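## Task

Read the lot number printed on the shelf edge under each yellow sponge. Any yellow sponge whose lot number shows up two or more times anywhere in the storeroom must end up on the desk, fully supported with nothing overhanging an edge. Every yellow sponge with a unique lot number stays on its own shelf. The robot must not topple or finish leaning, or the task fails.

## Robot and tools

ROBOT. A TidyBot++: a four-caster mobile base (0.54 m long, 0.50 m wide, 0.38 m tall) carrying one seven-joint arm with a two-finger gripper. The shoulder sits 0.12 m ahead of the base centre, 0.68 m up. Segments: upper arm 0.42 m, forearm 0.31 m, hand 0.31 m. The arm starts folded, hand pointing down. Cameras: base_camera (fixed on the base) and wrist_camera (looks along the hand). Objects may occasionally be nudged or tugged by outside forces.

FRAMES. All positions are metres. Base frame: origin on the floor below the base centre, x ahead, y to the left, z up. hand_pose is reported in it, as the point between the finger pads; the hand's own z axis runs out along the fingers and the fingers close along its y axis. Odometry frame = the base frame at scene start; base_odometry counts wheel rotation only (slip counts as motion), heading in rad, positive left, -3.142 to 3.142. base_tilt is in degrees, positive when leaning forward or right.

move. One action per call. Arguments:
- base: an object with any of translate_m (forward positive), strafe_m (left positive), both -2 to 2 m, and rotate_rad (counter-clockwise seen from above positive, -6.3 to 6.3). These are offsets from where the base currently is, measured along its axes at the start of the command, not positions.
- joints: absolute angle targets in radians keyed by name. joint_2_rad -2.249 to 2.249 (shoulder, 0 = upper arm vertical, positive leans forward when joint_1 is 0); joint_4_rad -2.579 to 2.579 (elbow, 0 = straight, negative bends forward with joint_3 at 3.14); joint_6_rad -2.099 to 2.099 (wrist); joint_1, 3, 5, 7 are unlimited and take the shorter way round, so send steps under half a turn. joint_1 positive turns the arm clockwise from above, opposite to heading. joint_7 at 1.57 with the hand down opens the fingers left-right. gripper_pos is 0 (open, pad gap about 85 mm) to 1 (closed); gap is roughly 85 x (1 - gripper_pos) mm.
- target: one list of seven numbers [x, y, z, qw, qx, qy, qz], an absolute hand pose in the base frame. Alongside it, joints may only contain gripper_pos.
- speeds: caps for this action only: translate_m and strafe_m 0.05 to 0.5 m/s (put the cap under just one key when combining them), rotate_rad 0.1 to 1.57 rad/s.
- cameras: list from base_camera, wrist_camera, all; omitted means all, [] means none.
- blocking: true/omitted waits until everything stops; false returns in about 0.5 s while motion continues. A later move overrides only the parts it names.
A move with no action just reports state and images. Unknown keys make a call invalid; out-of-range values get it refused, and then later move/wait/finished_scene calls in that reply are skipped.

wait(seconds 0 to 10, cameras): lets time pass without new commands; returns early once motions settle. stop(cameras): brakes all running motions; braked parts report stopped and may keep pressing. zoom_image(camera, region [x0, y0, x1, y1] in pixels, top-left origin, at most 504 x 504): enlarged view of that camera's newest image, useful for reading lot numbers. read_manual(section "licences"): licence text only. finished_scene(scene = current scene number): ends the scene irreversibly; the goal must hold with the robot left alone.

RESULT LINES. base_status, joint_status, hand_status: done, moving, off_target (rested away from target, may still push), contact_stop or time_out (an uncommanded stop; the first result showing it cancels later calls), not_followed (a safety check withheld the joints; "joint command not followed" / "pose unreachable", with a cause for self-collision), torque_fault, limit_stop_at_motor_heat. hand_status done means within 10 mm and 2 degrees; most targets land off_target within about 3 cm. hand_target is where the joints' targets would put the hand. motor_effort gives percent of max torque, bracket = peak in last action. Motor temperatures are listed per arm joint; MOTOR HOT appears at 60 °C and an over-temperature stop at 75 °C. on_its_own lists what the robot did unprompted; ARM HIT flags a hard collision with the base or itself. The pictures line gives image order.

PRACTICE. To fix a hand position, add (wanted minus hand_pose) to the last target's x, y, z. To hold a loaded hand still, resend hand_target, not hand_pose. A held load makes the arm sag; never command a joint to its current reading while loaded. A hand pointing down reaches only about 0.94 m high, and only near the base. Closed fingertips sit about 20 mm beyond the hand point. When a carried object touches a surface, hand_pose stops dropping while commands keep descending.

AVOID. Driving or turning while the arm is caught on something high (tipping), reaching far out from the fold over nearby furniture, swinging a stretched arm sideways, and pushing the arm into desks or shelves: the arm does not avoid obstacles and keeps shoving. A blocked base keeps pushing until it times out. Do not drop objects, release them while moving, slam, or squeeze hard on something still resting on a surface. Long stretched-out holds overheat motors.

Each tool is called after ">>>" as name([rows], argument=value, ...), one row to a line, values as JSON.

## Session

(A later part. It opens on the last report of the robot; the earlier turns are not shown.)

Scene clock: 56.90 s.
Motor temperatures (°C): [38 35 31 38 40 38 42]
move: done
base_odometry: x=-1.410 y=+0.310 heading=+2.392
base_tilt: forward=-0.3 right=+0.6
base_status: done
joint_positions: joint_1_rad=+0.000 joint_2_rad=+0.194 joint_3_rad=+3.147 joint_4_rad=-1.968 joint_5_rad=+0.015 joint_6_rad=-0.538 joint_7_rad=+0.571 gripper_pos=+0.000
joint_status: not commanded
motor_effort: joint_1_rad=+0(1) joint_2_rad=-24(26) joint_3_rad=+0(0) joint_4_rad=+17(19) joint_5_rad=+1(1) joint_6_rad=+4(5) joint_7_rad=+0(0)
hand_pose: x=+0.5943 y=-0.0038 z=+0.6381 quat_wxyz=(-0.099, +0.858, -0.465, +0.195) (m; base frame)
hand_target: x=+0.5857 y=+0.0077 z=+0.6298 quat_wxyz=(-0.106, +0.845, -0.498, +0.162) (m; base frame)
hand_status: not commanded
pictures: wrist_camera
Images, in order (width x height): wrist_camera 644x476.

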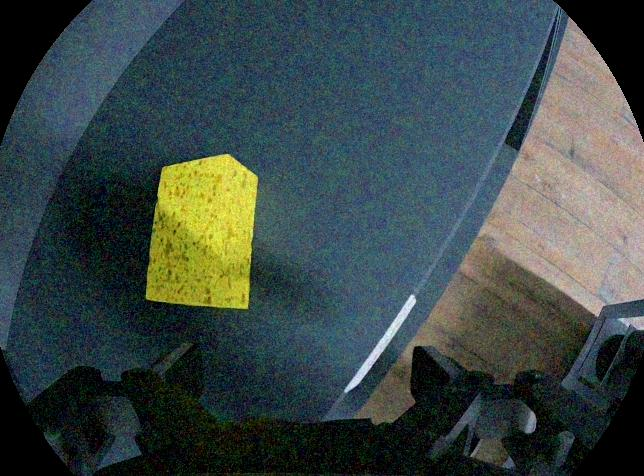

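>>> move()

Scene clock: 58.40 s.
Motor temperatures (°C): [38 35 31 38 40 38 42]
base_odometry: x=-1.410 y=+0.310 heading=+2.392
base_tilt: forward=-0.3 right=+0.6
base_status: done
joint_positions: joint_1_rad=+0.000 joint_2_rad=+0.194 joint_3_rad=+3.147 joint_4_rad=-1.968 joint_5_rad=+0.015 joint_6_rad=-0.538 joint_7_rad=+0.571 gripper_pos=+0.000
joint_status: not commanded
motor_effort: joint_1_rad=+0(1) joint_2_rad=-23(26) joint_3_rad=+0(0) joint_4_rad=+16(19) joint_5_rad=+1(1) joint_6_rad=+4(5) joint_7_rad=+0(0)
hand_pose: x=+0.5943 y=-0.0038 z=+0.6381 quat_wxyz=(-0.099, +0.858, -0.465, +0.195) (m; base frame)
hand_target: x=+0.5857 y=+0.0077 z=+0.6298 quat_wxyz=(-0.106, +0.845, -0.498, +0.162) (m; base frame)
hand_status: not commanded
pictures: base_camera, wrist_camera
Images, in order (width x height): base_camera 644x364, wrist_camera 644x476.

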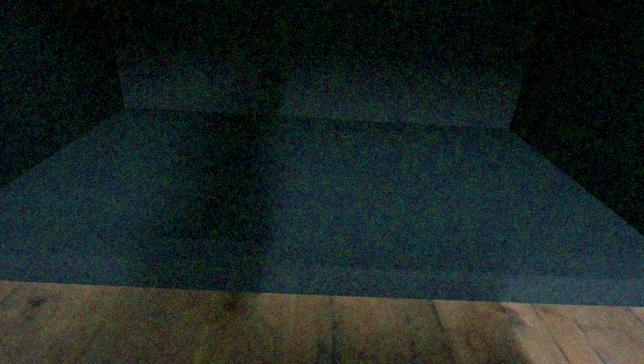

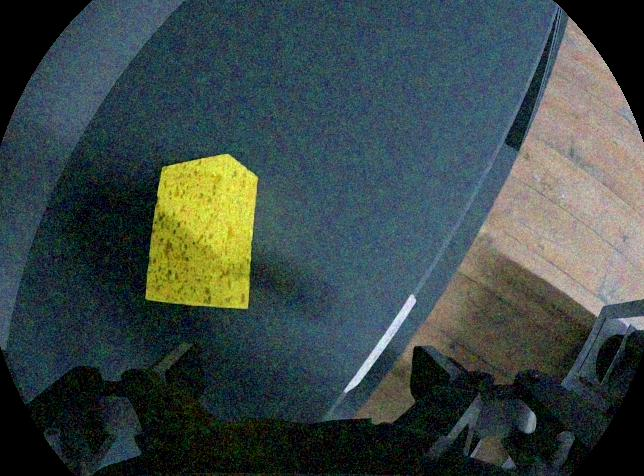

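>>> move(base={"translate_m": 0.06}, speeds={"translate_m": 0.2}, cameras=["wrist_camera"])

Scene clock: 60.40 s.
Motor temperatures (°C): [38 35 31 38 40 38 42]
move: done
base_odometry: x=-1.454 y=+0.351 heading=+2.392
base_tilt: forward=-0.3 right=+0.6
base_status: done
joint_positions: joint_1_rad=+0.000 joint_2_rad=+0.201 joint_3_rad=+3.147 joint_4_rad=-1.962 joint_5_rad=+0.015 joint_6_rad=-0.541 joint_7_rad=+0.571 gripper_pos=+0.000
joint_status: not commanded
motor_effort: joint_1_rad=+0(2) joint_2_rad=-23(26) joint_3_rad=+0(1) joint_4_rad=+17(18) joint_5_rad=+1(1) joint_6_rad=+4(5) joint_7_rad=+0(0)
hand_pose: x=+0.5958 y=-0.0039 z=+0.6364 quat_wxyz=(-0.098, +0.858, -0.465, +0.193) (m; base frame)
hand_target: x=+0.5857 y=+0.0077 z=+0.6298 quat_wxyz=(-0.106, +0.845, -0.498, +0.162) (m; base frame)
hand_status: not commanded
pictures: wrist_camera
Images, in order (width x height): wrist_camera 644x476.

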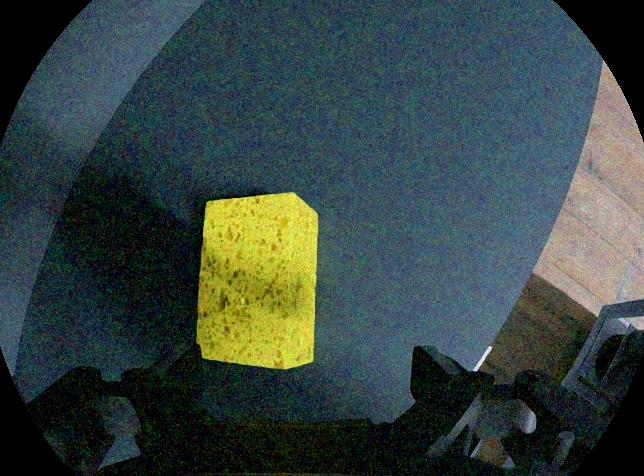

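>>> move(base={"translate_m": 0.035, "strafe_m": -0.013}, speeds={"translate_m": 0.2}, cameras=["wrist_camera"])

>>> move(joints={"joint_2_rad": 0.28, "joint_4_rad": -1.962, "joint_6_rad": -0.51}, cameras=["wrist_camera"])

Scene clock: 62.07 s.
Motor temperatures (°C): [38 35 31 38 40 38 42]
move: done
base_odometry: x=-1.471 y=+0.384 heading=+2.392
base_tilt: forward=-0.3 right=+0.6
base_status: done
joint_positions: joint_1_rad=+0.000 joint_2_rad=+0.203 joint_3_rad=+3.147 joint_4_rad=-1.961 joint_5_rad=+0.015 joint_6_rad=-0.541 joint_7_rad=+0.571 gripper_pos=+0.000
joint_status: not commanded
motor_effort: joint_1_rad=+0(2) joint_2_rad=-22(26) joint_3_rad=+0(1) joint_4_rad=+17(18) joint_5_rad=+1(1) joint_6_rad=+4(5) joint_7_rad=+0(1)
hand_pose: x=+0.5961 y=-0.0037 z=+0.6362 quat_wxyz=(-0.098, +0.858, -0.465, +0.193) (m; base frame)
hand_target: x=+0.5857 y=+0.0077 z=+0.6298 quat_wxyz=(-0.106, +0.845, -0.498, +0.162) (m; base frame)
hand_status: not commanded
pictures: wrist_camera
Images, in order (width x height): wrist_camera 644x476.

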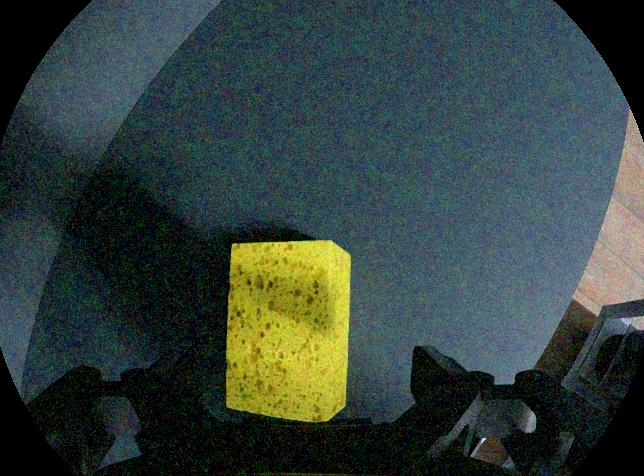

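Scene clock: 62.90 s.
Motor temperatures (°C): [38 35 31 38 40 38 42]
move: done
base_odometry: x=-1.471 y=+0.384 heading=+2.392
base_tilt: forward=-0.3 right=+0.6
base_status: not commanded
joint_positions: joint_1_rad=+0.000 joint_2_rad=+0.262 joint_3_rad=+3.147 joint_4_rad=-1.961 joint_5_rad=+0.015 joint_6_rad=-0.534 joint_7_rad=+0.571 gripper_pos=+0.000
joint_status: all done
motor_effort: joint_1_rad=+0(1) joint_2_rad=-24(26) joint_3_rad=+0(0) joint_4_rad=+15(17) joint_5_rad=+1(1) joint_6_rad=+4(5) joint_7_rad=+0(1)
hand_pose: x=+0.5947 y=-0.0037 z=+0.6090 quat_wxyz=(-0.086, +0.863, -0.468, +0.171) (m; base frame)
hand_target: x=+0.5999 y=+0.0069 z=+0.6028 quat_wxyz=(-0.105, +0.845, -0.499, +0.163) (m; base frame)
hand_status: not commanded
pictures: wrist_camera
Images, in order (width x height): wrist_camera 644x476.

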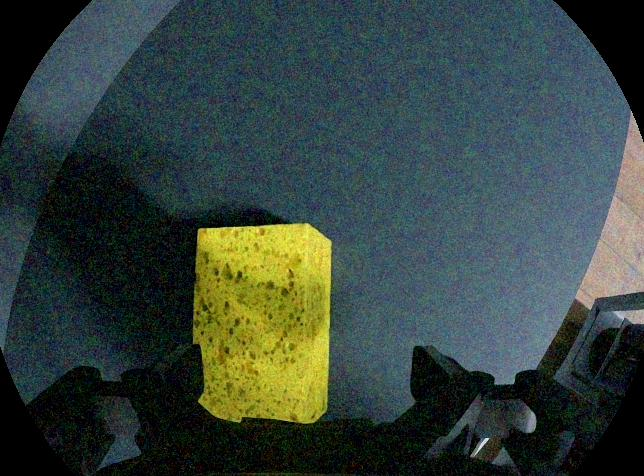

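>>> move(base={"translate_m": 0.022}, speeds={"translate_m": 0.2}, cameras=["wrist_camera"])

>>> move(joints={"joint_2_rad": 0.31, "joint_4_rad": -2.0, "joint_6_rad": -0.45}, cameras=["wrist_camera"])

Scene clock: 64.93 s.
Motor temperatures (°C): [38 35 31 38 40 38 42]
move: done
base_odometry: x=-1.487 y=+0.400 heading=+2.392
base_tilt: forward=-0.3 right=+0.6
base_status: done
joint_positions: joint_1_rad=+0.000 joint_2_rad=+0.269 joint_3_rad=+3.147 joint_4_rad=-1.960 joint_5_rad=+0.015 joint_6_rad=-0.534 joint_7_rad=+0.571 gripper_pos=+0.000
joint_status: not commanded
motor_effort: joint_1_rad=-1(2) joint_2_rad=-24(26) joint_3_rad=+0(2) joint_4_rad=+16(17) joint_5_rad=+1(2) joint_6_rad=+4(4) joint_7_rad=+0(1)
hand_pose: x=+0.5945 y=-0.0035 z=+0.6060 quat_wxyz=(-0.085, +0.864, -0.468, +0.168) (m; base frame)
hand_target: x=+0.5999 y=+0.0069 z=+0.6028 quat_wxyz=(-0.105, +0.845, -0.499, +0.163) (m; base frame)
hand_status: not commanded
pictures: wrist_camera
Images, in order (width x height): wrist_camera 644x476.

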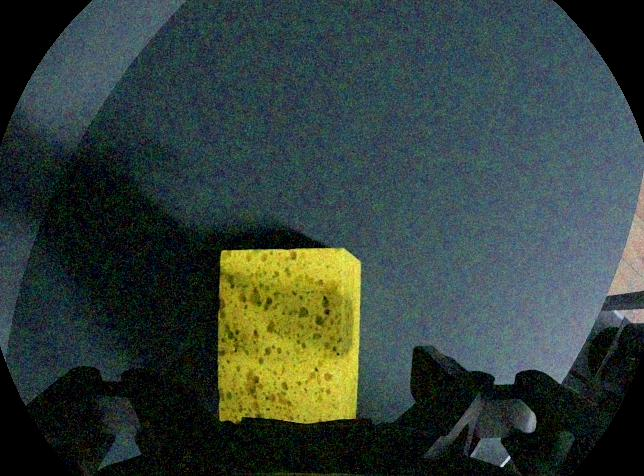

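Scene clock: 65.67 s.
Motor temperatures (°C): [38 35 31 38 40 38 42]
move: done
base_odometry: x=-1.487 y=+0.400 heading=+2.392
base_tilt: forward=-0.3 right=+0.6
base_status: not commanded
joint_positions: joint_1_rad=+0.000 joint_2_rad=+0.287 joint_3_rad=+3.147 joint_4_rad=-1.980 joint_5_rad=+0.015 joint_6_rad=-0.495 joint_7_rad=+0.571 gripper_pos=+0.000
joint_status: all done
motor_effort: joint_1_rad=+0(1) joint_2_rad=-25(26) joint_3_rad=+0(0) joint_4_rad=+15(16) joint_5_rad=+1(1) joint_6_rad=+3(4) joint_7_rad=+0(0)
hand_pose: x=+0.5949 y=-0.0034 z=+0.5946 quat_wxyz=(-0.085, +0.864, -0.468, +0.168) (m; base frame)
hand_target: x=+0.5958 y=+0.0063 z=+0.5818 quat_wxyz=(-0.102, +0.845, -0.500, +0.160) (m; base frame)
hand_status: not commanded
pictures: wrist_camera
Images, in order (width x height): wrist_camera 644x476.

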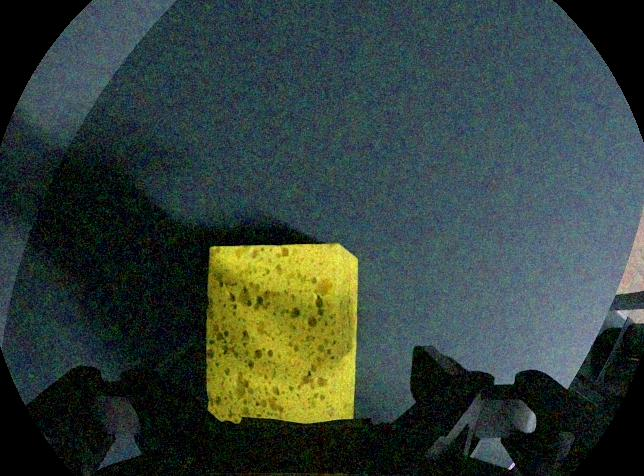

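>>> move(base={"translate_m": 0.018, "strafe_m": 0.0}, speeds={"translate_m": 0.2}, cameras=["wrist_camera"])

>>> move(joints={"joint_2_rad": 0.347, "joint_4_rad": -2.039, "joint_6_rad": -0.352}, cameras=["wrist_camera"])

Scene clock: 67.27 s.
Motor temperatures (°C): [38 35 31 38 40 38 42]
move: done
base_odometry: x=-1.500 y=+0.412 heading=+2.391
base_tilt: forward=-0.3 right=+0.6
base_status: done
joint_positions: joint_1_rad=+0.000 joint_2_rad=+0.296 joint_3_rad=+3.147 joint_4_rad=-1.982 joint_5_rad=+0.015 joint_6_rad=-0.493 joint_7_rad=+0.571 gripper_pos=+0.000
joint_status: not commanded
motor_effort: joint_1_rad=+0(2) joint_2_rad=-25(28) joint_3_rad=+0(1) joint_4_rad=+15(17) joint_5_rad=+1(1) joint_6_rad=+3(4) joint_7_rad=+0(0)
hand_pose: x=+0.5935 y=-0.0034 z=+0.5900 quat_wxyz=(-0.083, +0.864, -0.468, +0.165) (m; base frame)
hand_target: x=+0.5958 y=+0.0063 z=+0.5818 quat_wxyz=(-0.102, +0.845, -0.500, +0.160) (m; base frame)
hand_status: not commanded
pictures: wrist_camera
Images, in order (width x height): wrist_camera 644x476.

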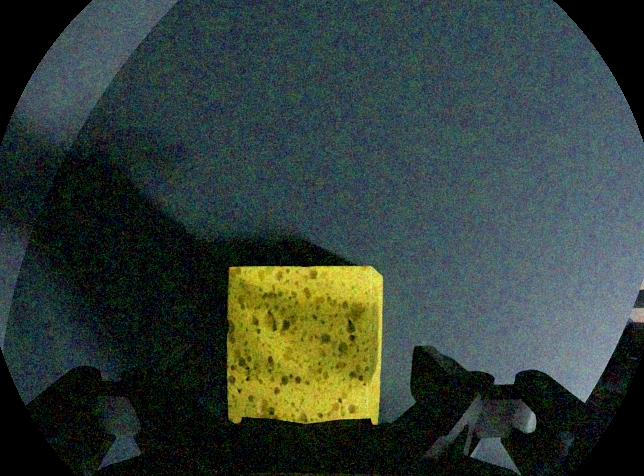

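Scene clock: 68.00 s.
Motor temperatures (°C): [38 35 31 38 40 38 42]
move: done
base_odometry: x=-1.500 y=+0.412 heading=+2.391
base_tilt: forward=-0.3 right=+0.6
base_status: not commanded
joint_positions: joint_1_rad=+0.000 joint_2_rad=+0.325 joint_3_rad=+3.147 joint_4_rad=-2.015 joint_5_rad=+0.015 joint_6_rad=-0.401 joint_7_rad=+0.571 gripper_pos=+0.000
joint_status: all done
motor_effort: joint_1_rad=+0(1) joint_2_rad=-25(26) joint_3_rad=+0(0) joint_4_rad=+14(16) joint_5_rad=+1(1) joint_6_rad=+3(4) joint_7_rad=+0(0)
hand_pose: x=+0.6007 y=-0.0030 z=+0.5751 quat_wxyz=(-0.090, +0.862, -0.466, +0.177) (m; base frame)
hand_target: x=+0.6001 y=+0.0053 z=+0.5624 quat_wxyz=(-0.106, +0.843, -0.499, +0.170) (m; base frame)
hand_status: not commanded
pictures: wrist_camera
Images, in order (width x height): wrist_camera 644x476.

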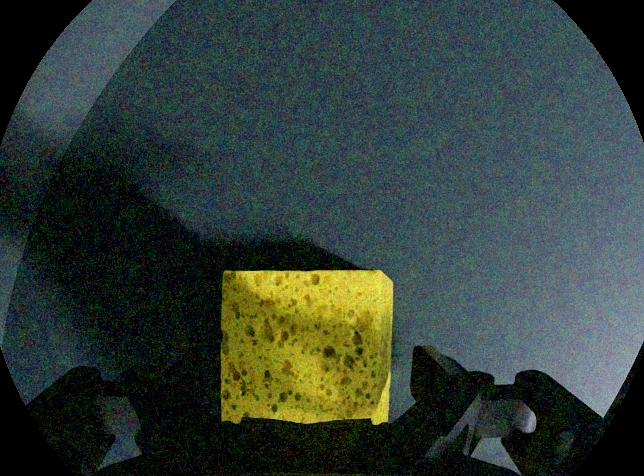

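>>> move(joints={"gripper_pos": 0.42}, cameras=["wrist_camera"])

Scene clock: 69.10 s.
Motor temperatures (°C): [38 35 31 38 40 38 42]
move: off_target
base_odometry: x=-1.500 y=+0.412 heading=+2.391
base_tilt: forward=-0.3 right=+0.6
base_status: not commanded
joint_positions: joint_1_rad=+0.000 joint_2_rad=+0.320 joint_3_rad=+3.147 joint_4_rad=-2.015 joint_5_rad=+0.015 joint_6_rad=-0.400 joint_7_rad=+0.571 gripper_pos=+0.364
joint_status: gripper_pos off_target (ended at +0.364, target +0.420)
motor_effort: joint_1_rad=+0(1) joint_2_rad=-22(26) joint_3_rad=+0(1) joint_4_rad=+12(15) joint_5_rad=+1(1) joint_6_rad=+2(4) joint_7_rad=+0(1)
hand_pose: x=+0.6014 y=-0.0030 z=+0.5777 quat_wxyz=(-0.092, +0.861, -0.466, +0.180) (m; base frame)
hand_target: x=+0.6001 y=+0.0053 z=+0.5624 quat_wxyz=(-0.106, +0.843, -0.499, +0.170) (m; base frame)
hand_status: not commanded
pictures: wrist_camera
Images, in order (width x height): wrist_camera 644x476.

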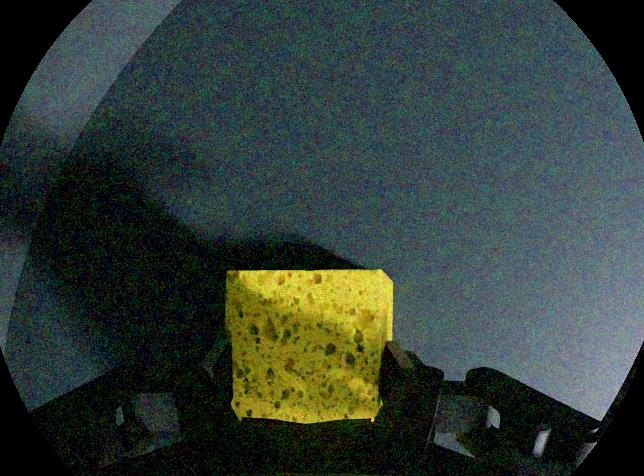

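>>> move(joints={"joint_2_rad": 0.28, "joint_4_rad": -1.99, "joint_6_rad": -0.43}, cameras=["wrist_camera"])

>>> move(joints={"joint_2_rad": 0.21, "joint_4_rad": -1.953, "joint_6_rad": -0.50, "gripper_pos": 0.55}, cameras=["wrist_camera"])

Scene clock: 70.47 s.
Motor temperatures (°C): [38 35 31 38 40 38 42]
move: done
base_odometry: x=-1.500 y=+0.412 heading=+2.391
base_tilt: forward=-0.3 right=+0.6
base_status: not commanded
joint_positions: joint_1_rad=+0.000 joint_2_rad=+0.280 joint_3_rad=+3.147 joint_4_rad=-2.004 joint_5_rad=+0.015 joint_6_rad=-0.408 joint_7_rad=+0.571 gripper_pos=+0.364
joint_status: all done
motor_effort: joint_1_rad=+0(1) joint_2_rad=-26(28) joint_3_rad=+0(0) joint_4_rad=+15(16) joint_5_rad=+1(1) joint_6_rad=+4(5) joint_7_rad=+0(1)
hand_pose: x=+0.6083 y=-0.0031 z=+0.6002 quat_wxyz=(-0.102, +0.857, -0.464, +0.198) (m; base frame)
hand_target: x=+0.6091 y=+0.0061 z=+0.6024 quat_wxyz=(-0.117, +0.840, -0.496, +0.185) (m; base frame)
hand_status: not commanded
pictures: wrist_camera
Images, in order (width x height): wrist_camera 644x476.

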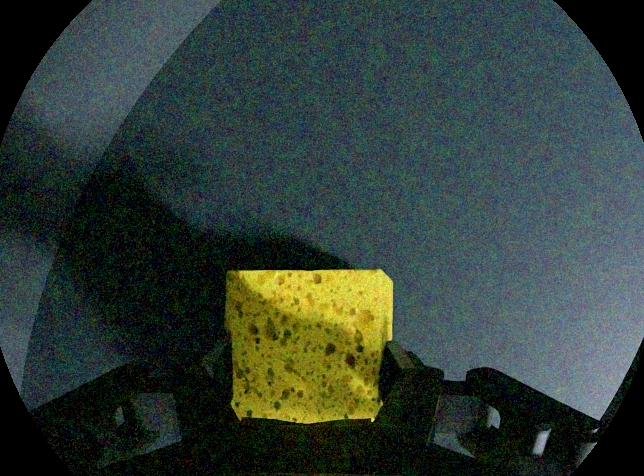

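Scene clock: 71.27 s.
Motor temperatures (°C): [38 35 31 38 40 38 42]
move: off_target
base_odometry: x=-1.500 y=+0.412 heading=+2.391
base_tilt: forward=-0.3 right=+0.6
base_status: not commanded
joint_positions: joint_1_rad=+0.000 joint_2_rad=+0.222 joint_3_rad=+3.147 joint_4_rad=-1.979 joint_5_rad=+0.015 joint_6_rad=-0.450 joint_7_rad=+0.571 gripper_pos=+0.364
joint_status: gripper_pos off_target (ended at +0.364, target +0.550); the others done
motor_effort: joint_1_rad=+0(1) joint_2_rad=-25(30) joint_3_rad=+0(0) joint_4_rad=+18(27) joint_5_rad=+1(3) joint_6_rad=+4(5) joint_7_rad=+0(1)
hand_pose: x=+0.6122 y=-0.0032 z=+0.6321 quat_wxyz=(-0.111, +0.853, -0.462, +0.216) (m; base frame)
hand_target: x=+0.6111 y=+0.0069 z=+0.6416 quat_wxyz=(-0.127, +0.837, -0.494, +0.200) (m; base frame)
hand_status: not commanded
pictures: wrist_camera
Images, in order (width x height): wrist_camera 644x476.

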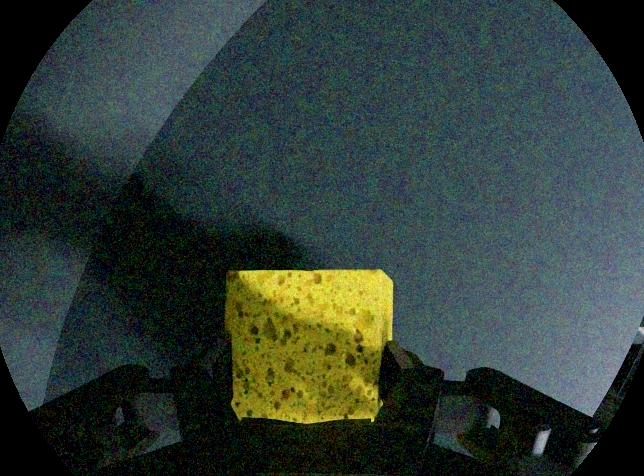

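>>> move(base={"translate_m": -0.45}, cameras=["wrist_camera"])

>>> move(base={"rotate_rad": 2.886}, joints={"joint_2_rad": -0.8, "joint_4_rad": -2.512, "joint_6_rad": -0.42, "joint_7_rad": 1.545}, cameras=["all"])

Scene clock: 74.17 s.
Motor temperatures (°C): [38 35 31 38 40 38 42]
move: done
base_odometry: x=-1.171 y=+0.105 heading=+2.392
base_tilt: forward=-0.3 right=+0.6
base_status: done
joint_positions: joint_1_rad=-0.001 joint_2_rad=+0.200 joint_3_rad=+3.147 joint_4_rad=-1.954 joint_5_rad=+0.015 joint_6_rad=-0.456 joint_7_rad=+0.571 gripper_pos=+0.364
joint_status: not commanded
motor_effort: joint_1_rad=-1(2) joint_2_rad=-24(27) joint_3_rad=+0(2) joint_4_rad=+17(20) joint_5_rad=+1(2) joint_6_rad=+5(6) joint_7_rad=+0(0)
hand_pose: x=+0.6230 y=-0.0029 z=+0.6530 quat_wxyz=(-0.121, +0.848, -0.459, +0.234) (m; base frame)
hand_target: x=+0.6111 y=+0.0069 z=+0.6416 quat_wxyz=(-0.127, +0.837, -0.494, +0.200) (m; base frame)
hand_status: not commanded
pictures: wrist_camera
Images, in order (width x height): wrist_camera 644x476.

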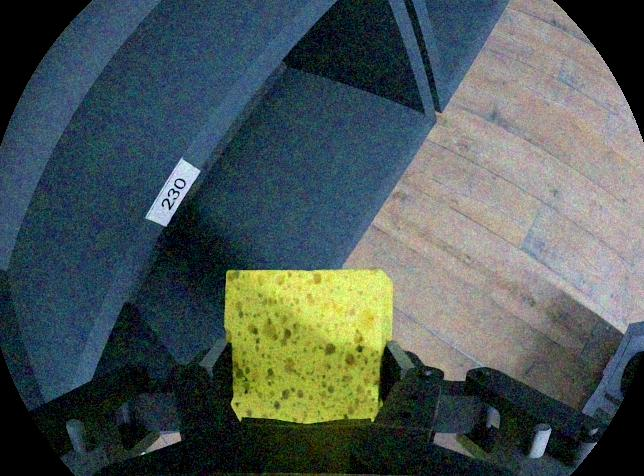

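Scene clock: 77.30 s.
Motor temperatures (°C): [38 35 31 38 40 38 42]
move: done
base_odometry: x=-1.171 y=+0.105 heading=-1.006
base_tilt: forward=-0.3 right=+0.6
base_status: done
joint_positions: joint_1_rad=-0.001 joint_2_rad=-0.784 joint_3_rad=+3.150 joint_4_rad=-2.481 joint_5_rad=+0.015 joint_6_rad=-0.456 joint_7_rad=+1.503 gripper_pos=+0.364
joint_status: all done
motor_effort: joint_1_rad=+0(3) joint_2_rad=+5(26) joint_3_rad=+1(3) joint_4_rad=+22(23) joint_5_rad=+1(1) joint_6_rad=+8(8) joint_7_rad=+0(1)
hand_pose: x=+0.3938 y=-0.0023 z=+0.7688 quat_wxyz=(-0.011, +0.880, -0.029, +0.474) (m; base frame)
hand_target: x=+0.3920 y=+0.0062 z=+0.7652 quat_wxyz=(-0.024, +0.875, -0.022, +0.483) (m; base frame)
hand_status: not commanded
pictures: base_camera, wrist_camera
Images, in order (width x height): base_camera 644x364, wrist_camera 644x476.

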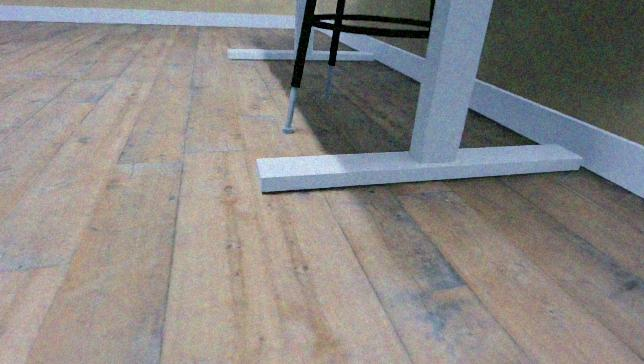

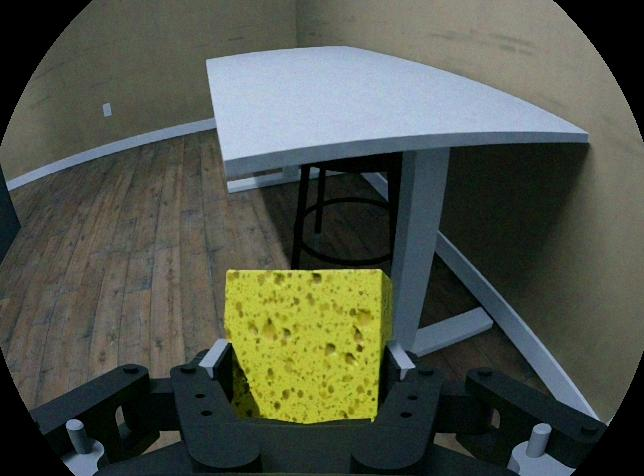

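>>> move(joints={"joint_2_rad": 0.16, "joint_4_rad": -1.455, "joint_6_rad": -1.17}, cameras=["wrist_camera"])

>>> move(base={"translate_m": 0.30}, speeds={"translate_m": 0.3}, cameras=["all"])

Scene clock: 81.40 s.
Motor temperatures (°C): [38 35 31 38 40 38 42]
move: done
base_odometry: x=-1.171 y=+0.105 heading=-1.006
base_tilt: forward=-0.3 right=+0.6
base_status: not commanded
joint_positions: joint_1_rad=-0.001 joint_2_rad=+0.139 joint_3_rad=+3.150 joint_4_rad=-1.477 joint_5_rad=+0.015 joint_6_rad=-1.111 joint_7_rad=+1.504 gripper_pos=+0.364
joint_status: all done
motor_effort: joint_1_rad=+0(1) joint_2_rad=-23(25) joint_3_rad=+0(1) joint_4_rad=+19(23) joint_5_rad=+1(1) joint_6_rad=+3(8) joint_7_rad=+0(1)
hand_pose: x=+0.6167 y=-0.0059 z=+0.7994 quat_wxyz=(+0.001, +0.978, -0.034, +0.206) (m; base frame)
hand_target: x=+0.6089 y=+0.0119 z=+0.7917 quat_wxyz=(-0.019, +0.984, -0.016, +0.177) (m; base frame)
hand_status: not commanded
pictures: wrist_camera
Images, in order (width x height): wrist_camera 644x476.

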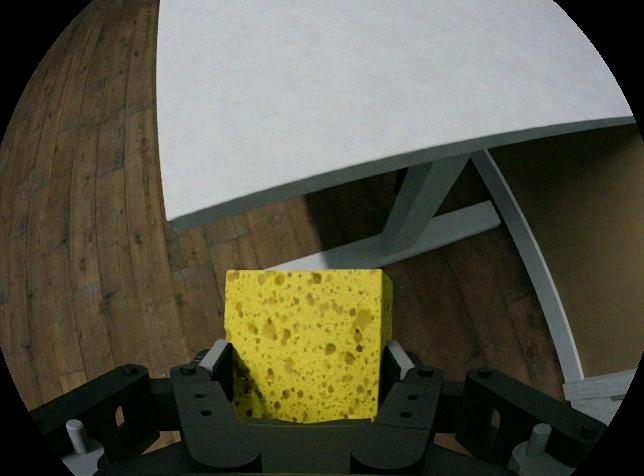

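Scene clock: 83.27 s.
Motor temperatures (°C): [38 35 31 38 40 38 42]
move: done
base_odometry: x=-1.010 y=-0.148 heading=-1.005
base_tilt: forward=-0.3 right=+0.6
base_status: done
joint_positions: joint_1_rad=-0.001 joint_2_rad=+0.147 joint_3_rad=+3.150 joint_4_rad=-1.473 joint_5_rad=+0.015 joint_6_rad=-1.118 joint_7_rad=+1.504 gripper_pos=+0.364
joint_status: not commanded
motor_effort: joint_1_rad=+0(2) joint_2_rad=-24(27) joint_3_rad=+0(1) joint_4_rad=+19(21) joint_5_rad=+1(1) joint_6_rad=+4(5) joint_7_rad=+0(1)
hand_pose: x=+0.6170 y=-0.0059 z=+0.7962 quat_wxyz=(+0.002, +0.979, -0.034, +0.201) (m; base frame)
hand_target: x=+0.6089 y=+0.0119 z=+0.7917 quat_wxyz=(-0.019, +0.984, -0.016, +0.177) (m; base frame)
hand_status: not commanded
pictures: base_camera, wrist_camera
Images, in order (width x height): base_camera 644x364, wrist_camera 644x476.

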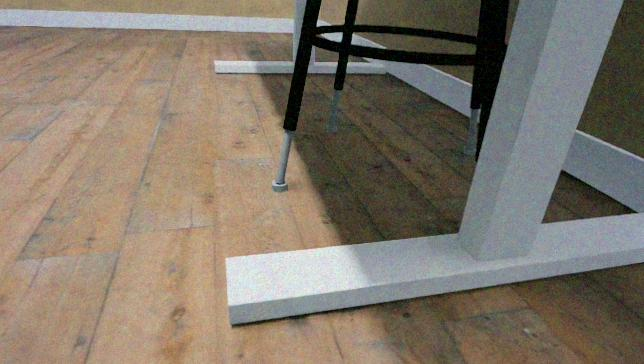

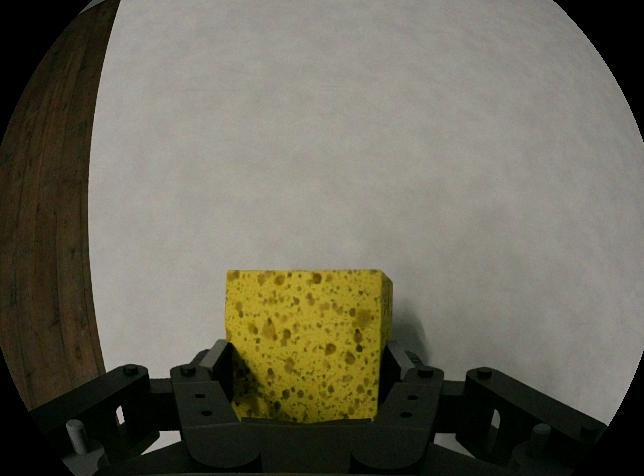

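>>> move(joints={"joint_2_rad": 0.164, "joint_4_rad": -1.536, "joint_6_rad": -1.082}, cameras=["wrist_camera"])

>>> move(joints={"joint_2_rad": 0.170, "joint_4_rad": -1.578, "joint_6_rad": -1.035}, cameras=["wrist_camera"])

Scene clock: 84.60 s.
Motor temperatures (°C): [38 35 31 38 40 38 42]
move: done
base_odometry: x=-1.010 y=-0.148 heading=-1.005
base_tilt: forward=-0.3 right=+0.6
base_status: not commanded
joint_positions: joint_1_rad=-0.001 joint_2_rad=+0.147 joint_3_rad=+3.150 joint_4_rad=-1.515 joint_5_rad=+0.015 joint_6_rad=-1.109 joint_7_rad=+1.504 gripper_pos=+0.364
joint_status: all done
motor_effort: joint_1_rad=-1(1) joint_2_rad=-22(25) joint_3_rad=+0(0) joint_4_rad=+18(20) joint_5_rad=+1(1) joint_6_rad=+3(5) joint_7_rad=+0(0)
hand_pose: x=+0.6065 y=-0.0058 z=+0.7791 quat_wxyz=(+0.002, +0.982, -0.034, +0.184) (m; base frame)
hand_target: x=+0.6091 y=+0.0115 z=+0.7652 quat_wxyz=(-0.018, +0.984, -0.018, +0.179) (m; base frame)
hand_status: not commanded
pictures: wrist_camera
Images, in order (width x height): wrist_camera 644x476.

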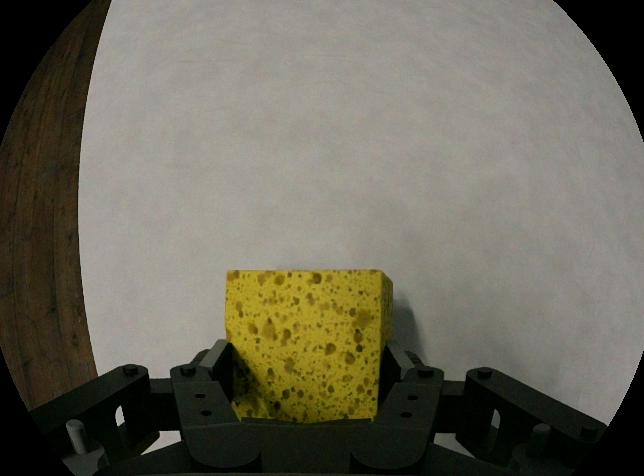

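Scene clock: 85.30 s.
Motor temperatures (°C): [38 35 31 38 40 38 42]
move: off_target
base_odometry: x=-1.010 y=-0.148 heading=-1.005
base_tilt: forward=-0.3 right=+0.6
base_status: not commanded
joint_positions: joint_1_rad=-0.001 joint_2_rad=+0.145 joint_3_rad=+3.150 joint_4_rad=-1.533 joint_5_rad=+0.015 joint_6_rad=-1.080 joint_7_rad=+1.505 gripper_pos=+0.364
joint_status: joint_4_rad off_target (ended at -1.533, target -1.578); the others done
motor_effort: joint_1_rad=-1(1) joint_2_rad=-19(23) joint_3_rad=+0(1) joint_4_rad=+16(18) joint_5_rad=+1(1) joint_6_rad=+4(4) joint_7_rad=+0(1)
hand_pose: x=+0.6089 y=-0.0058 z=+0.7759 quat_wxyz=(+0.002, +0.981, -0.033, +0.191) (m; base frame)
hand_target: x=+0.6090 y=+0.0112 z=+0.7497 quat_wxyz=(-0.018, +0.984, -0.018, +0.178) (m; base frame)
hand_status: not commanded
pictures: wrist_camera
Images, in order (width x height): wrist_camera 644x476.

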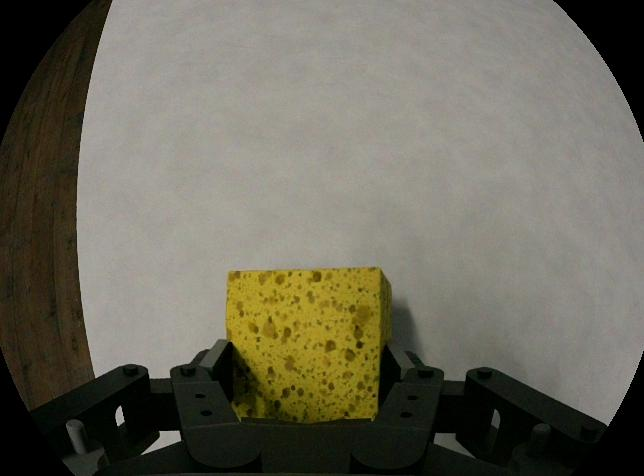

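>>> move(joints={"joint_2_rad": 0.166, "joint_4_rad": -1.552, "joint_6_rad": -1.06}, cameras=[])

>>> move(joints={"gripper_pos": 0.1}, cameras=["wrist_camera"])

>>> move(joints={"joint_2_rad": 0.16, "joint_4_rad": -1.455, "joint_6_rad": -1.17}, cameras=["wrist_camera"])

Scene clock: 86.23 s.
Motor temperatures (°C): [38 35 31 38 40 38 42]
move: done
base_odometry: x=-1.010 y=-0.148 heading=-1.005
base_tilt: forward=-0.3 right=+0.6
base_status: not commanded
joint_positions: joint_1_rad=-0.001 joint_2_rad=+0.145 joint_3_rad=+3.150 joint_4_rad=-1.533 joint_5_rad=+0.015 joint_6_rad=-1.080 joint_7_rad=+1.505 gripper_pos=+0.364
joint_status: all done
motor_effort: joint_1_rad=-1(1) joint_2_rad=-20(20) joint_3_rad=+0(0) joint_4_rad=+17(17) joint_5_rad=+1(1) joint_6_rad=+4(5) joint_7_rad=+0(1)
hand_pose: x=+0.6090 y=-0.0058 z=+0.7761 quat_wxyz=(+0.002, +0.981, -0.033, +0.191) (m; base frame)
hand_target: x=+0.6103 y=+0.0113 z=+0.7599 quat_wxyz=(-0.018, +0.983, -0.018, +0.181) (m; base frame)
hand_status: not commanded
pictures: none
No camera images: "cameras" was empty.

Scene clock: 87.03 s.
Motor temperatures (°C): [38 36 31 38 40 38 42]
move: done
base_odometry: x=-1.010 y=-0.148 heading=-1.005
base_tilt: forward=-0.3 right=+0.6
base_status: not commanded
joint_positions: joint_1_rad=-0.001 joint_2_rad=+0.149 joint_3_rad=+3.150 joint_4_rad=-1.533 joint_5_rad=+0.015 joint_6_rad=-1.080 joint_7_rad=+1.505 gripper_pos=+0.100
joint_status: all done
motor_effort: joint_1_rad=+0(1) joint_2_rad=-24(24) joint_3_rad=+0(0) joint_4_rad=+19(20) joint_5_rad=+1(1) joint_6_rad=+4(5) joint_7_rad=+0(1)
hand_pose: x=+0.6094 y=-0.0058 z=+0.7739 quat_wxyz=(+0.002, +0.981, -0.033, +0.189) (m; base frame)
hand_target: x=+0.6103 y=+0.0113 z=+0.7599 quat_wxyz=(-0.018, +0.983, -0.018, +0.181) (m; base frame)
hand_status: not commanded
pictures: wrist_camera
Images, in order (width x height): wrist_camera 644x476.

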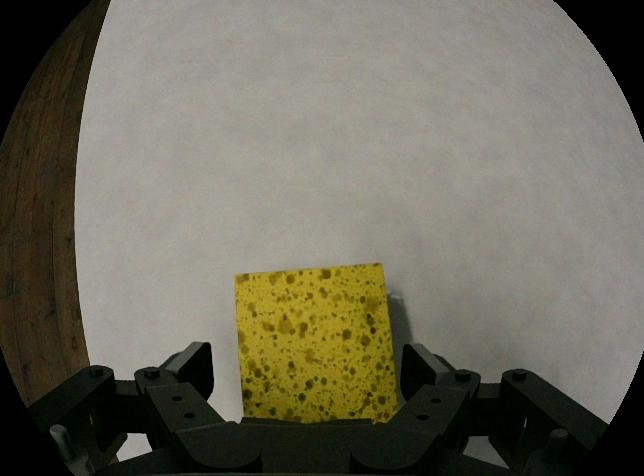

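Scene clock: 87.93 s.
Motor temperatures (°C): [38 36 31 38 40 38 42]
move: done
base_odometry: x=-1.010 y=-0.148 heading=-1.005
base_tilt: forward=-0.3 right=+0.6
base_status: not commanded
joint_positions: joint_1_rad=-0.001 joint_2_rad=+0.149 joint_3_rad=+3.150 joint_4_rad=-1.468 joint_5_rad=+0.015 joint_6_rad=-1.123 joint_7_rad=+1.505 gripper_pos=+0.100
joint_status: all done
motor_effort: joint_1_rad=+0(1) joint_2_rad=-24(25) joint_3_rad=+0(0) joint_4_rad=+20(20) joint_5_rad=+1(1) joint_6_rad=+4(4) joint_7_rad=+0(1)
hand_pose: x=+0.6174 y=-0.0059 z=+0.7968 quat_wxyz=(+0.002, +0.979, -0.034, +0.200) (m; base frame)
hand_target: x=+0.6089 y=+0.0119 z=+0.7918 quat_wxyz=(-0.019, +0.984, -0.016, +0.177) (m; base frame)
hand_status: not commanded
pictures: wrist_camera
Images, in order (width x height): wrist_camera 644x476.

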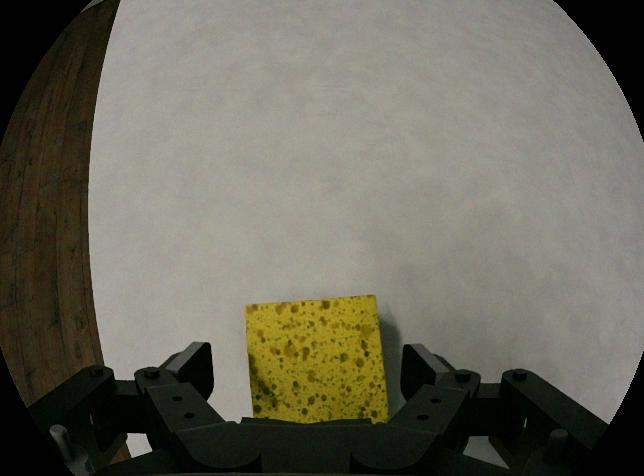

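>>> move(joints={"joint_2_rad": 0.165, "joint_4_rad": -1.25, "joint_6_rad": -1.365}, cameras=[])

>>> move(base={"translate_m": -0.30}, cameras=["wrist_camera"])

>>> move(base={"rotate_rad": -2.886}, joints={"joint_2_rad": -0.8, "joint_4_rad": -2.512, "joint_6_rad": -0.42, "joint_7_rad": 1.545, "gripper_pos": 0.0}, cameras=["wrist_camera"])

Scene clock: 89.93 s.
Motor temperatures (°C): [38 36 31 38 40 38 42]
move: done
base_odometry: x=-1.010 y=-0.148 heading=-1.005
base_tilt: forward=-0.3 right=+0.6
base_status: not commanded
joint_positions: joint_1_rad=-0.001 joint_2_rad=+0.149 joint_3_rad=+3.150 joint_4_rad=-1.268 joint_5_rad=+0.015 joint_6_rad=-1.305 joint_7_rad=+1.505 gripper_pos=+0.100
joint_status: all done
motor_effort: joint_1_rad=+0(1) joint_2_rad=-23(25) joint_3_rad=+0(0) joint_4_rad=+19(21) joint_5_rad=+1(1) joint_6_rad=+4(5) joint_7_rad=+0(1)
hand_pose: x=+0.6189 y=-0.0061 z=+0.8615 quat_wxyz=(+0.002, +0.977, -0.035, +0.208) (m; base frame)
hand_target: x=+0.6089 y=+0.0127 z=+0.8546 quat_wxyz=(-0.019, +0.983, -0.013, +0.180) (m; base frame)
hand_status: not commanded
pictures: none
No camera images: "cameras" was empty.

Scene clock: 91.80 s.
Motor temperatures (°C): [38 36 31 38 40 38 42]
move: done
base_odometry: x=-1.171 y=+0.105 heading=-1.004
base_tilt: forward=-0.3 right=+0.6
base_status: done
joint_positions: joint_1_rad=-0.002 joint_2_rad=+0.148 joint_3_rad=+3.150 joint_4_rad=-1.266 joint_5_rad=+0.015 joint_6_rad=-1.316 joint_7_rad=+1.505 gripper_pos=+0.100
joint_status: not commanded
motor_effort: joint_1_rad=-1(2) joint_2_rad=-24(27) joint_3_rad=+0(2) joint_4_rad=+19(21) joint_5_rad=+1(1) joint_6_rad=+4(5) joint_7_rad=+0(1)
hand_pose: x=+0.6163 y=-0.0059 z=+0.8619 quat_wxyz=(+0.002, +0.978, -0.035, +0.205) (m; base frame)
hand_target: x=+0.6089 y=+0.0127 z=+0.8546 quat_wxyz=(-0.019, +0.983, -0.013, +0.180) (m; base frame)
hand_status: not commanded
pictures: wrist_camera
Images, in order (width x height): wrist_camera 644x476.

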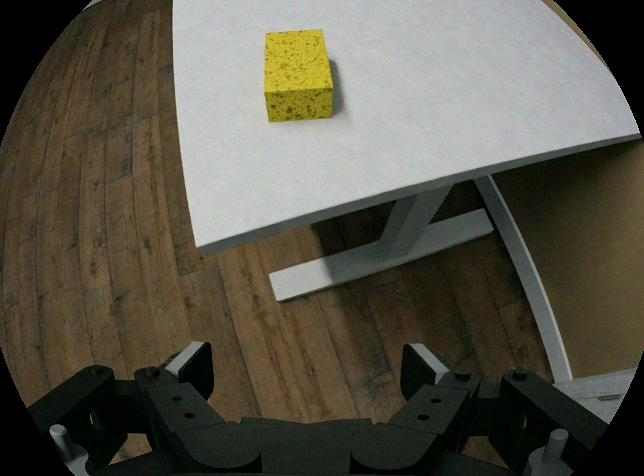

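Scene clock: 94.93 s.
Motor temperatures (°C): [38 36 31 38 40 38 42]
move: done
base_odometry: x=-1.171 y=+0.105 heading=+2.394
base_tilt: forward=-0.4 right=+0.6
base_status: done
joint_positions: joint_1_rad=-0.008 joint_2_rad=-0.783 joint_3_rad=+3.151 joint_4_rad=-2.482 joint_5_rad=+0.015 joint_6_rad=-0.481 joint_7_rad=+1.505 gripper_pos=+0.000
joint_status: all done
motor_effort: joint_1_rad=+0(3) joint_2_rad=+5(26) joint_3_rad=+1(2) joint_4_rad=+21(23) joint_5_rad=+1(2) joint_6_rad=+7(8) joint_7_rad=+0(1)
hand_pose: x=+0.3894 y=-0.0010 z=+0.7621 quat_wxyz=(-0.012, +0.886, -0.026, +0.463) (m; base frame)
hand_target: x=+0.3920 y=+0.0062 z=+0.7653 quat_wxyz=(-0.024, +0.875, -0.022, +0.483) (m; base frame)
hand_status: not commanded
pictures: wrist_camera
Images, in order (width x height): wrist_camera 644x476.

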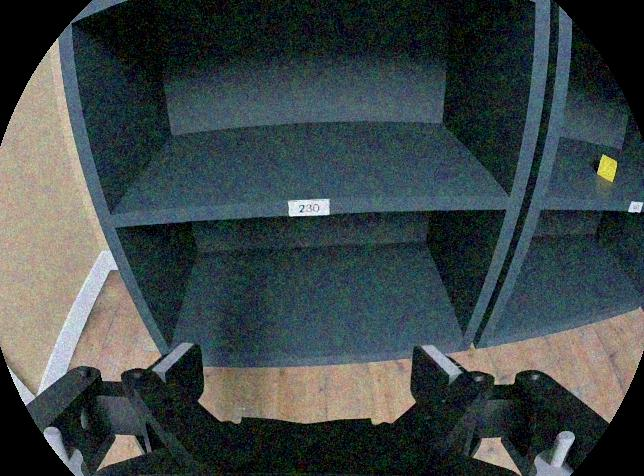

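>>> move(joints={"joint_6_rad": -0.05}, cameras=["wrist_camera"])

Scene clock: 96.30 s.
Motor temperatures (°C): [38 36 31 38 40 38 42]
move: done
base_odometry: x=-1.171 y=+0.105 heading=+2.394
base_tilt: forward=-0.3 right=+0.6
base_status: not commanded
joint_positions: joint_1_rad=-0.008 joint_2_rad=-0.784 joint_3_rad=+3.151 joint_4_rad=-2.492 joint_5_rad=+0.015 joint_6_rad=-0.107 joint_7_rad=+1.505 gripper_pos=+0.000
joint_status: all done
motor_effort: joint_1_rad=+0(1) joint_2_rad=+4(5) joint_3_rad=+1(1) joint_4_rad=+22(24) joint_5_rad=+1(1) joint_6_rad=+9(9) joint_7_rad=+0(1)
hand_pose: x=+0.4354 y=+0.0000 z=+0.8617 quat_wxyz=(-0.018, +0.788, -0.022, +0.616) (m; base frame)
hand_target: x=+0.4341 y=+0.0017 z=+0.8717 quat_wxyz=(-0.024, +0.771, -0.024, +0.636) (m; base frame)
hand_status: not commanded
pictures: wrist_camera
Images, in order (width x height): wrist_camera 644x476.

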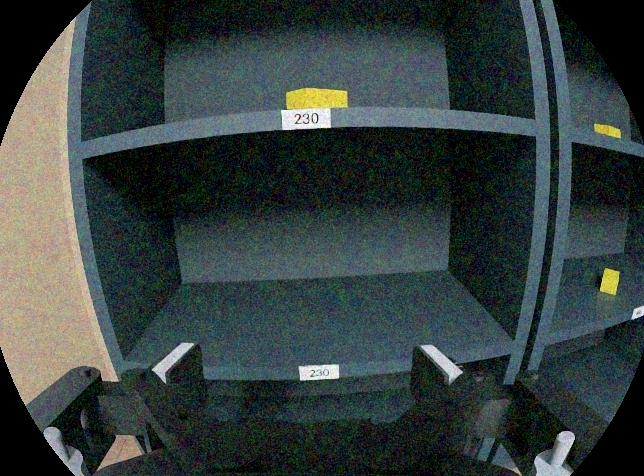

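>>> move(base={"translate_m": 0.30, "strafe_m": 0.06}, joints={"joint_2_rad": 0.215, "joint_4_rad": -0.50, "joint_6_rad": -2.03, "joint_7_rad": 0.72}, cameras=["all"])

Scene clock: 109.57 s.
Motor temperatures (°C): [38 35 31 38 40 38 42]
move: done
base_odometry: x=-1.432 y=+0.265 heading=+2.394
base_tilt: forward=-0.3 right=+0.6
base_status: done
joint_positions: joint_1_rad=-0.008 joint_2_rad=+0.189 joint_3_rad=+3.151 joint_4_rad=-0.522 joint_5_rad=+0.015 joint_6_rad=-1.971 joint_7_rad=+0.762 gripper_pos=+0.000
joint_status: all done
motor_effort: joint_1_rad=+0(1) joint_2_rad=-20(21) joint_3_rad=+0(1) joint_4_rad=+13(25) joint_5_rad=+1(1) joint_6_rad=+4(10) joint_7_rad=+0(1)
hand_pose: x=+0.5414 y=-0.0028 z=+1.0540 quat_wxyz=(-0.083, +0.893, -0.388, +0.212) (m; base frame)
hand_target: x=+0.5351 y=+0.0123 z=+1.0432 quat_wxyz=(-0.093, +0.898, -0.394, +0.174) (m; base frame)
hand_status: not commanded
pictures: base_camera, wrist_camera
Images, in order (width x height): base_camera 644x364, wrist_camera 644x476.

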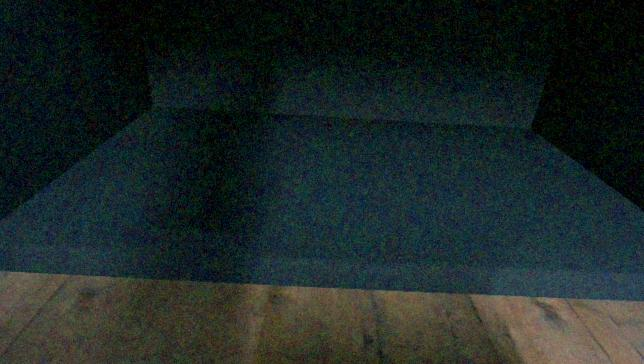

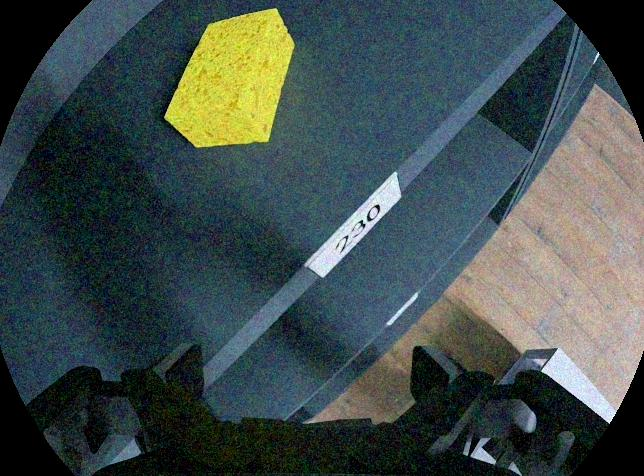

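>>> move(base={"translate_m": 0.10}, speeds={"translate_m": 0.3}, joints={"joint_7_rad": 0.535}, cameras=["wrist_camera"])

Scene clock: 113.63 s.
Motor temperatures (°C): [38 35 31 38 40 38 42]
move: done
base_odometry: x=-1.505 y=+0.333 heading=+2.394
base_tilt: forward=-0.3 right=+0.6
base_status: done
joint_positions: joint_1_rad=-0.008 joint_2_rad=+0.209 joint_3_rad=+3.151 joint_4_rad=-0.518 joint_5_rad=+0.015 joint_6_rad=-1.978 joint_7_rad=+0.560 gripper_pos=+0.000
joint_status: all done
motor_effort: joint_1_rad=-1(2) joint_2_rad=-21(26) joint_3_rad=+0(1) joint_4_rad=+13(15) joint_5_rad=+1(1) joint_6_rad=+4(5) joint_7_rad=-1(1)
hand_pose: x=+0.5469 y=-0.0027 z=+1.0460 quat_wxyz=(-0.099, +0.852, -0.477, +0.193) (m; base frame)
hand_target: x=+0.5351 y=+0.0123 z=+1.0432 quat_wxyz=(-0.109, +0.857, -0.475, +0.165) (m; base frame)
hand_status: not commanded
pictures: wrist_camera
Images, in order (width x height): wrist_camera 644x476.

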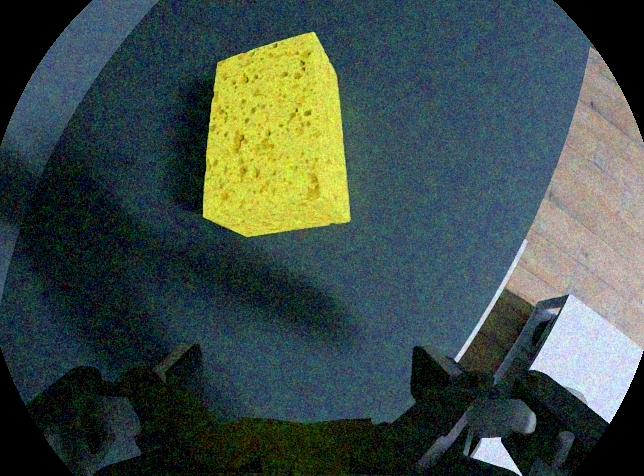

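>>> move(base={"translate_m": 0.033, "strafe_m": -0.020}, speeds={"translate_m": 0.2}, joints={"joint_2_rad": 0.238, "joint_4_rad": -0.439, "joint_6_rad": -2.065}, cameras=["wrist_camera"])

Scene clock: 115.90 s.
Motor temperatures (°C): [38 35 31 38 40 38 42]
move: done
base_odometry: x=-1.516 y=+0.370 heading=+2.394
base_tilt: forward=-0.3 right=+0.6
base_status: done
joint_positions: joint_1_rad=-0.008 joint_2_rad=+0.224 joint_3_rad=+3.151 joint_4_rad=-0.457 joint_5_rad=+0.015 joint_6_rad=-2.010 joint_7_rad=+0.560 gripper_pos=+0.000
joint_status: all done
motor_effort: joint_1_rad=+0(2) joint_2_rad=-21(23) joint_3_rad=+0(2) joint_4_rad=+13(14) joint_5_rad=+1(2) joint_6_rad=+3(5) joint_7_rad=+0(0)
hand_pose: x=+0.5461 y=-0.0025 z=+1.0562 quat_wxyz=(-0.102, +0.850, -0.476, +0.199) (m; base frame)
hand_target: x=+0.5362 y=+0.0122 z=+1.0490 quat_wxyz=(-0.109, +0.857, -0.475, +0.166) (m; base frame)
hand_status: not commanded
pictures: wrist_camera
Images, in order (width x height): wrist_camera 644x476.

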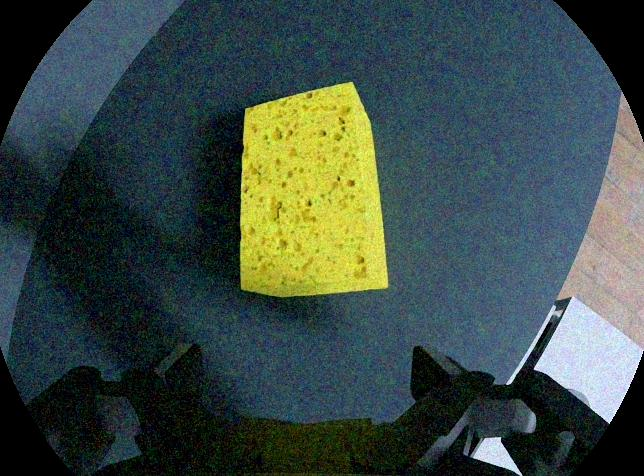

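>>> move(base={"translate_m": 0.049, "strafe_m": -0.070}, speeds={"translate_m": 0.2}, cameras=["wrist_camera"])

Scene clock: 117.50 s.
Motor temperatures (°C): [38 36 31 38 40 38 42]
move: done
base_odometry: x=-1.505 y=+0.455 heading=+2.395
base_tilt: forward=-0.3 right=+0.6
base_status: done
joint_positions: joint_1_rad=-0.008 joint_2_rad=+0.227 joint_3_rad=+3.151 joint_4_rad=-0.457 joint_5_rad=+0.015 joint_6_rad=-2.011 joint_7_rad=+0.560 gripper_pos=+0.000
joint_status: not commanded
motor_effort: joint_1_rad=-1(3) joint_2_rad=-21(23) joint_3_rad=+0(2) joint_4_rad=+13(14) joint_5_rad=+1(2) joint_6_rad=+4(5) joint_7_rad=+0(1)
hand_pose: x=+0.5469 y=-0.0024 z=+1.0547 quat_wxyz=(-0.101, +0.851, -0.476, +0.197) (m; base frame)
hand_target: x=+0.5362 y=+0.0122 z=+1.0490 quat_wxyz=(-0.109, +0.857, -0.475, +0.166) (m; base frame)
hand_status: not commanded
pictures: wrist_camera
Images, in order (width x height): wrist_camera 644x476.

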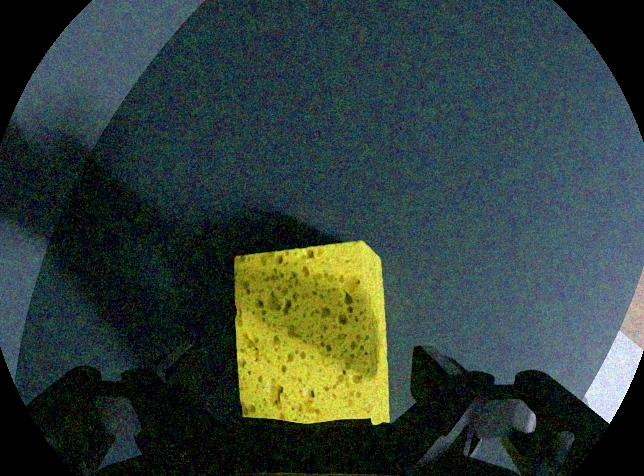

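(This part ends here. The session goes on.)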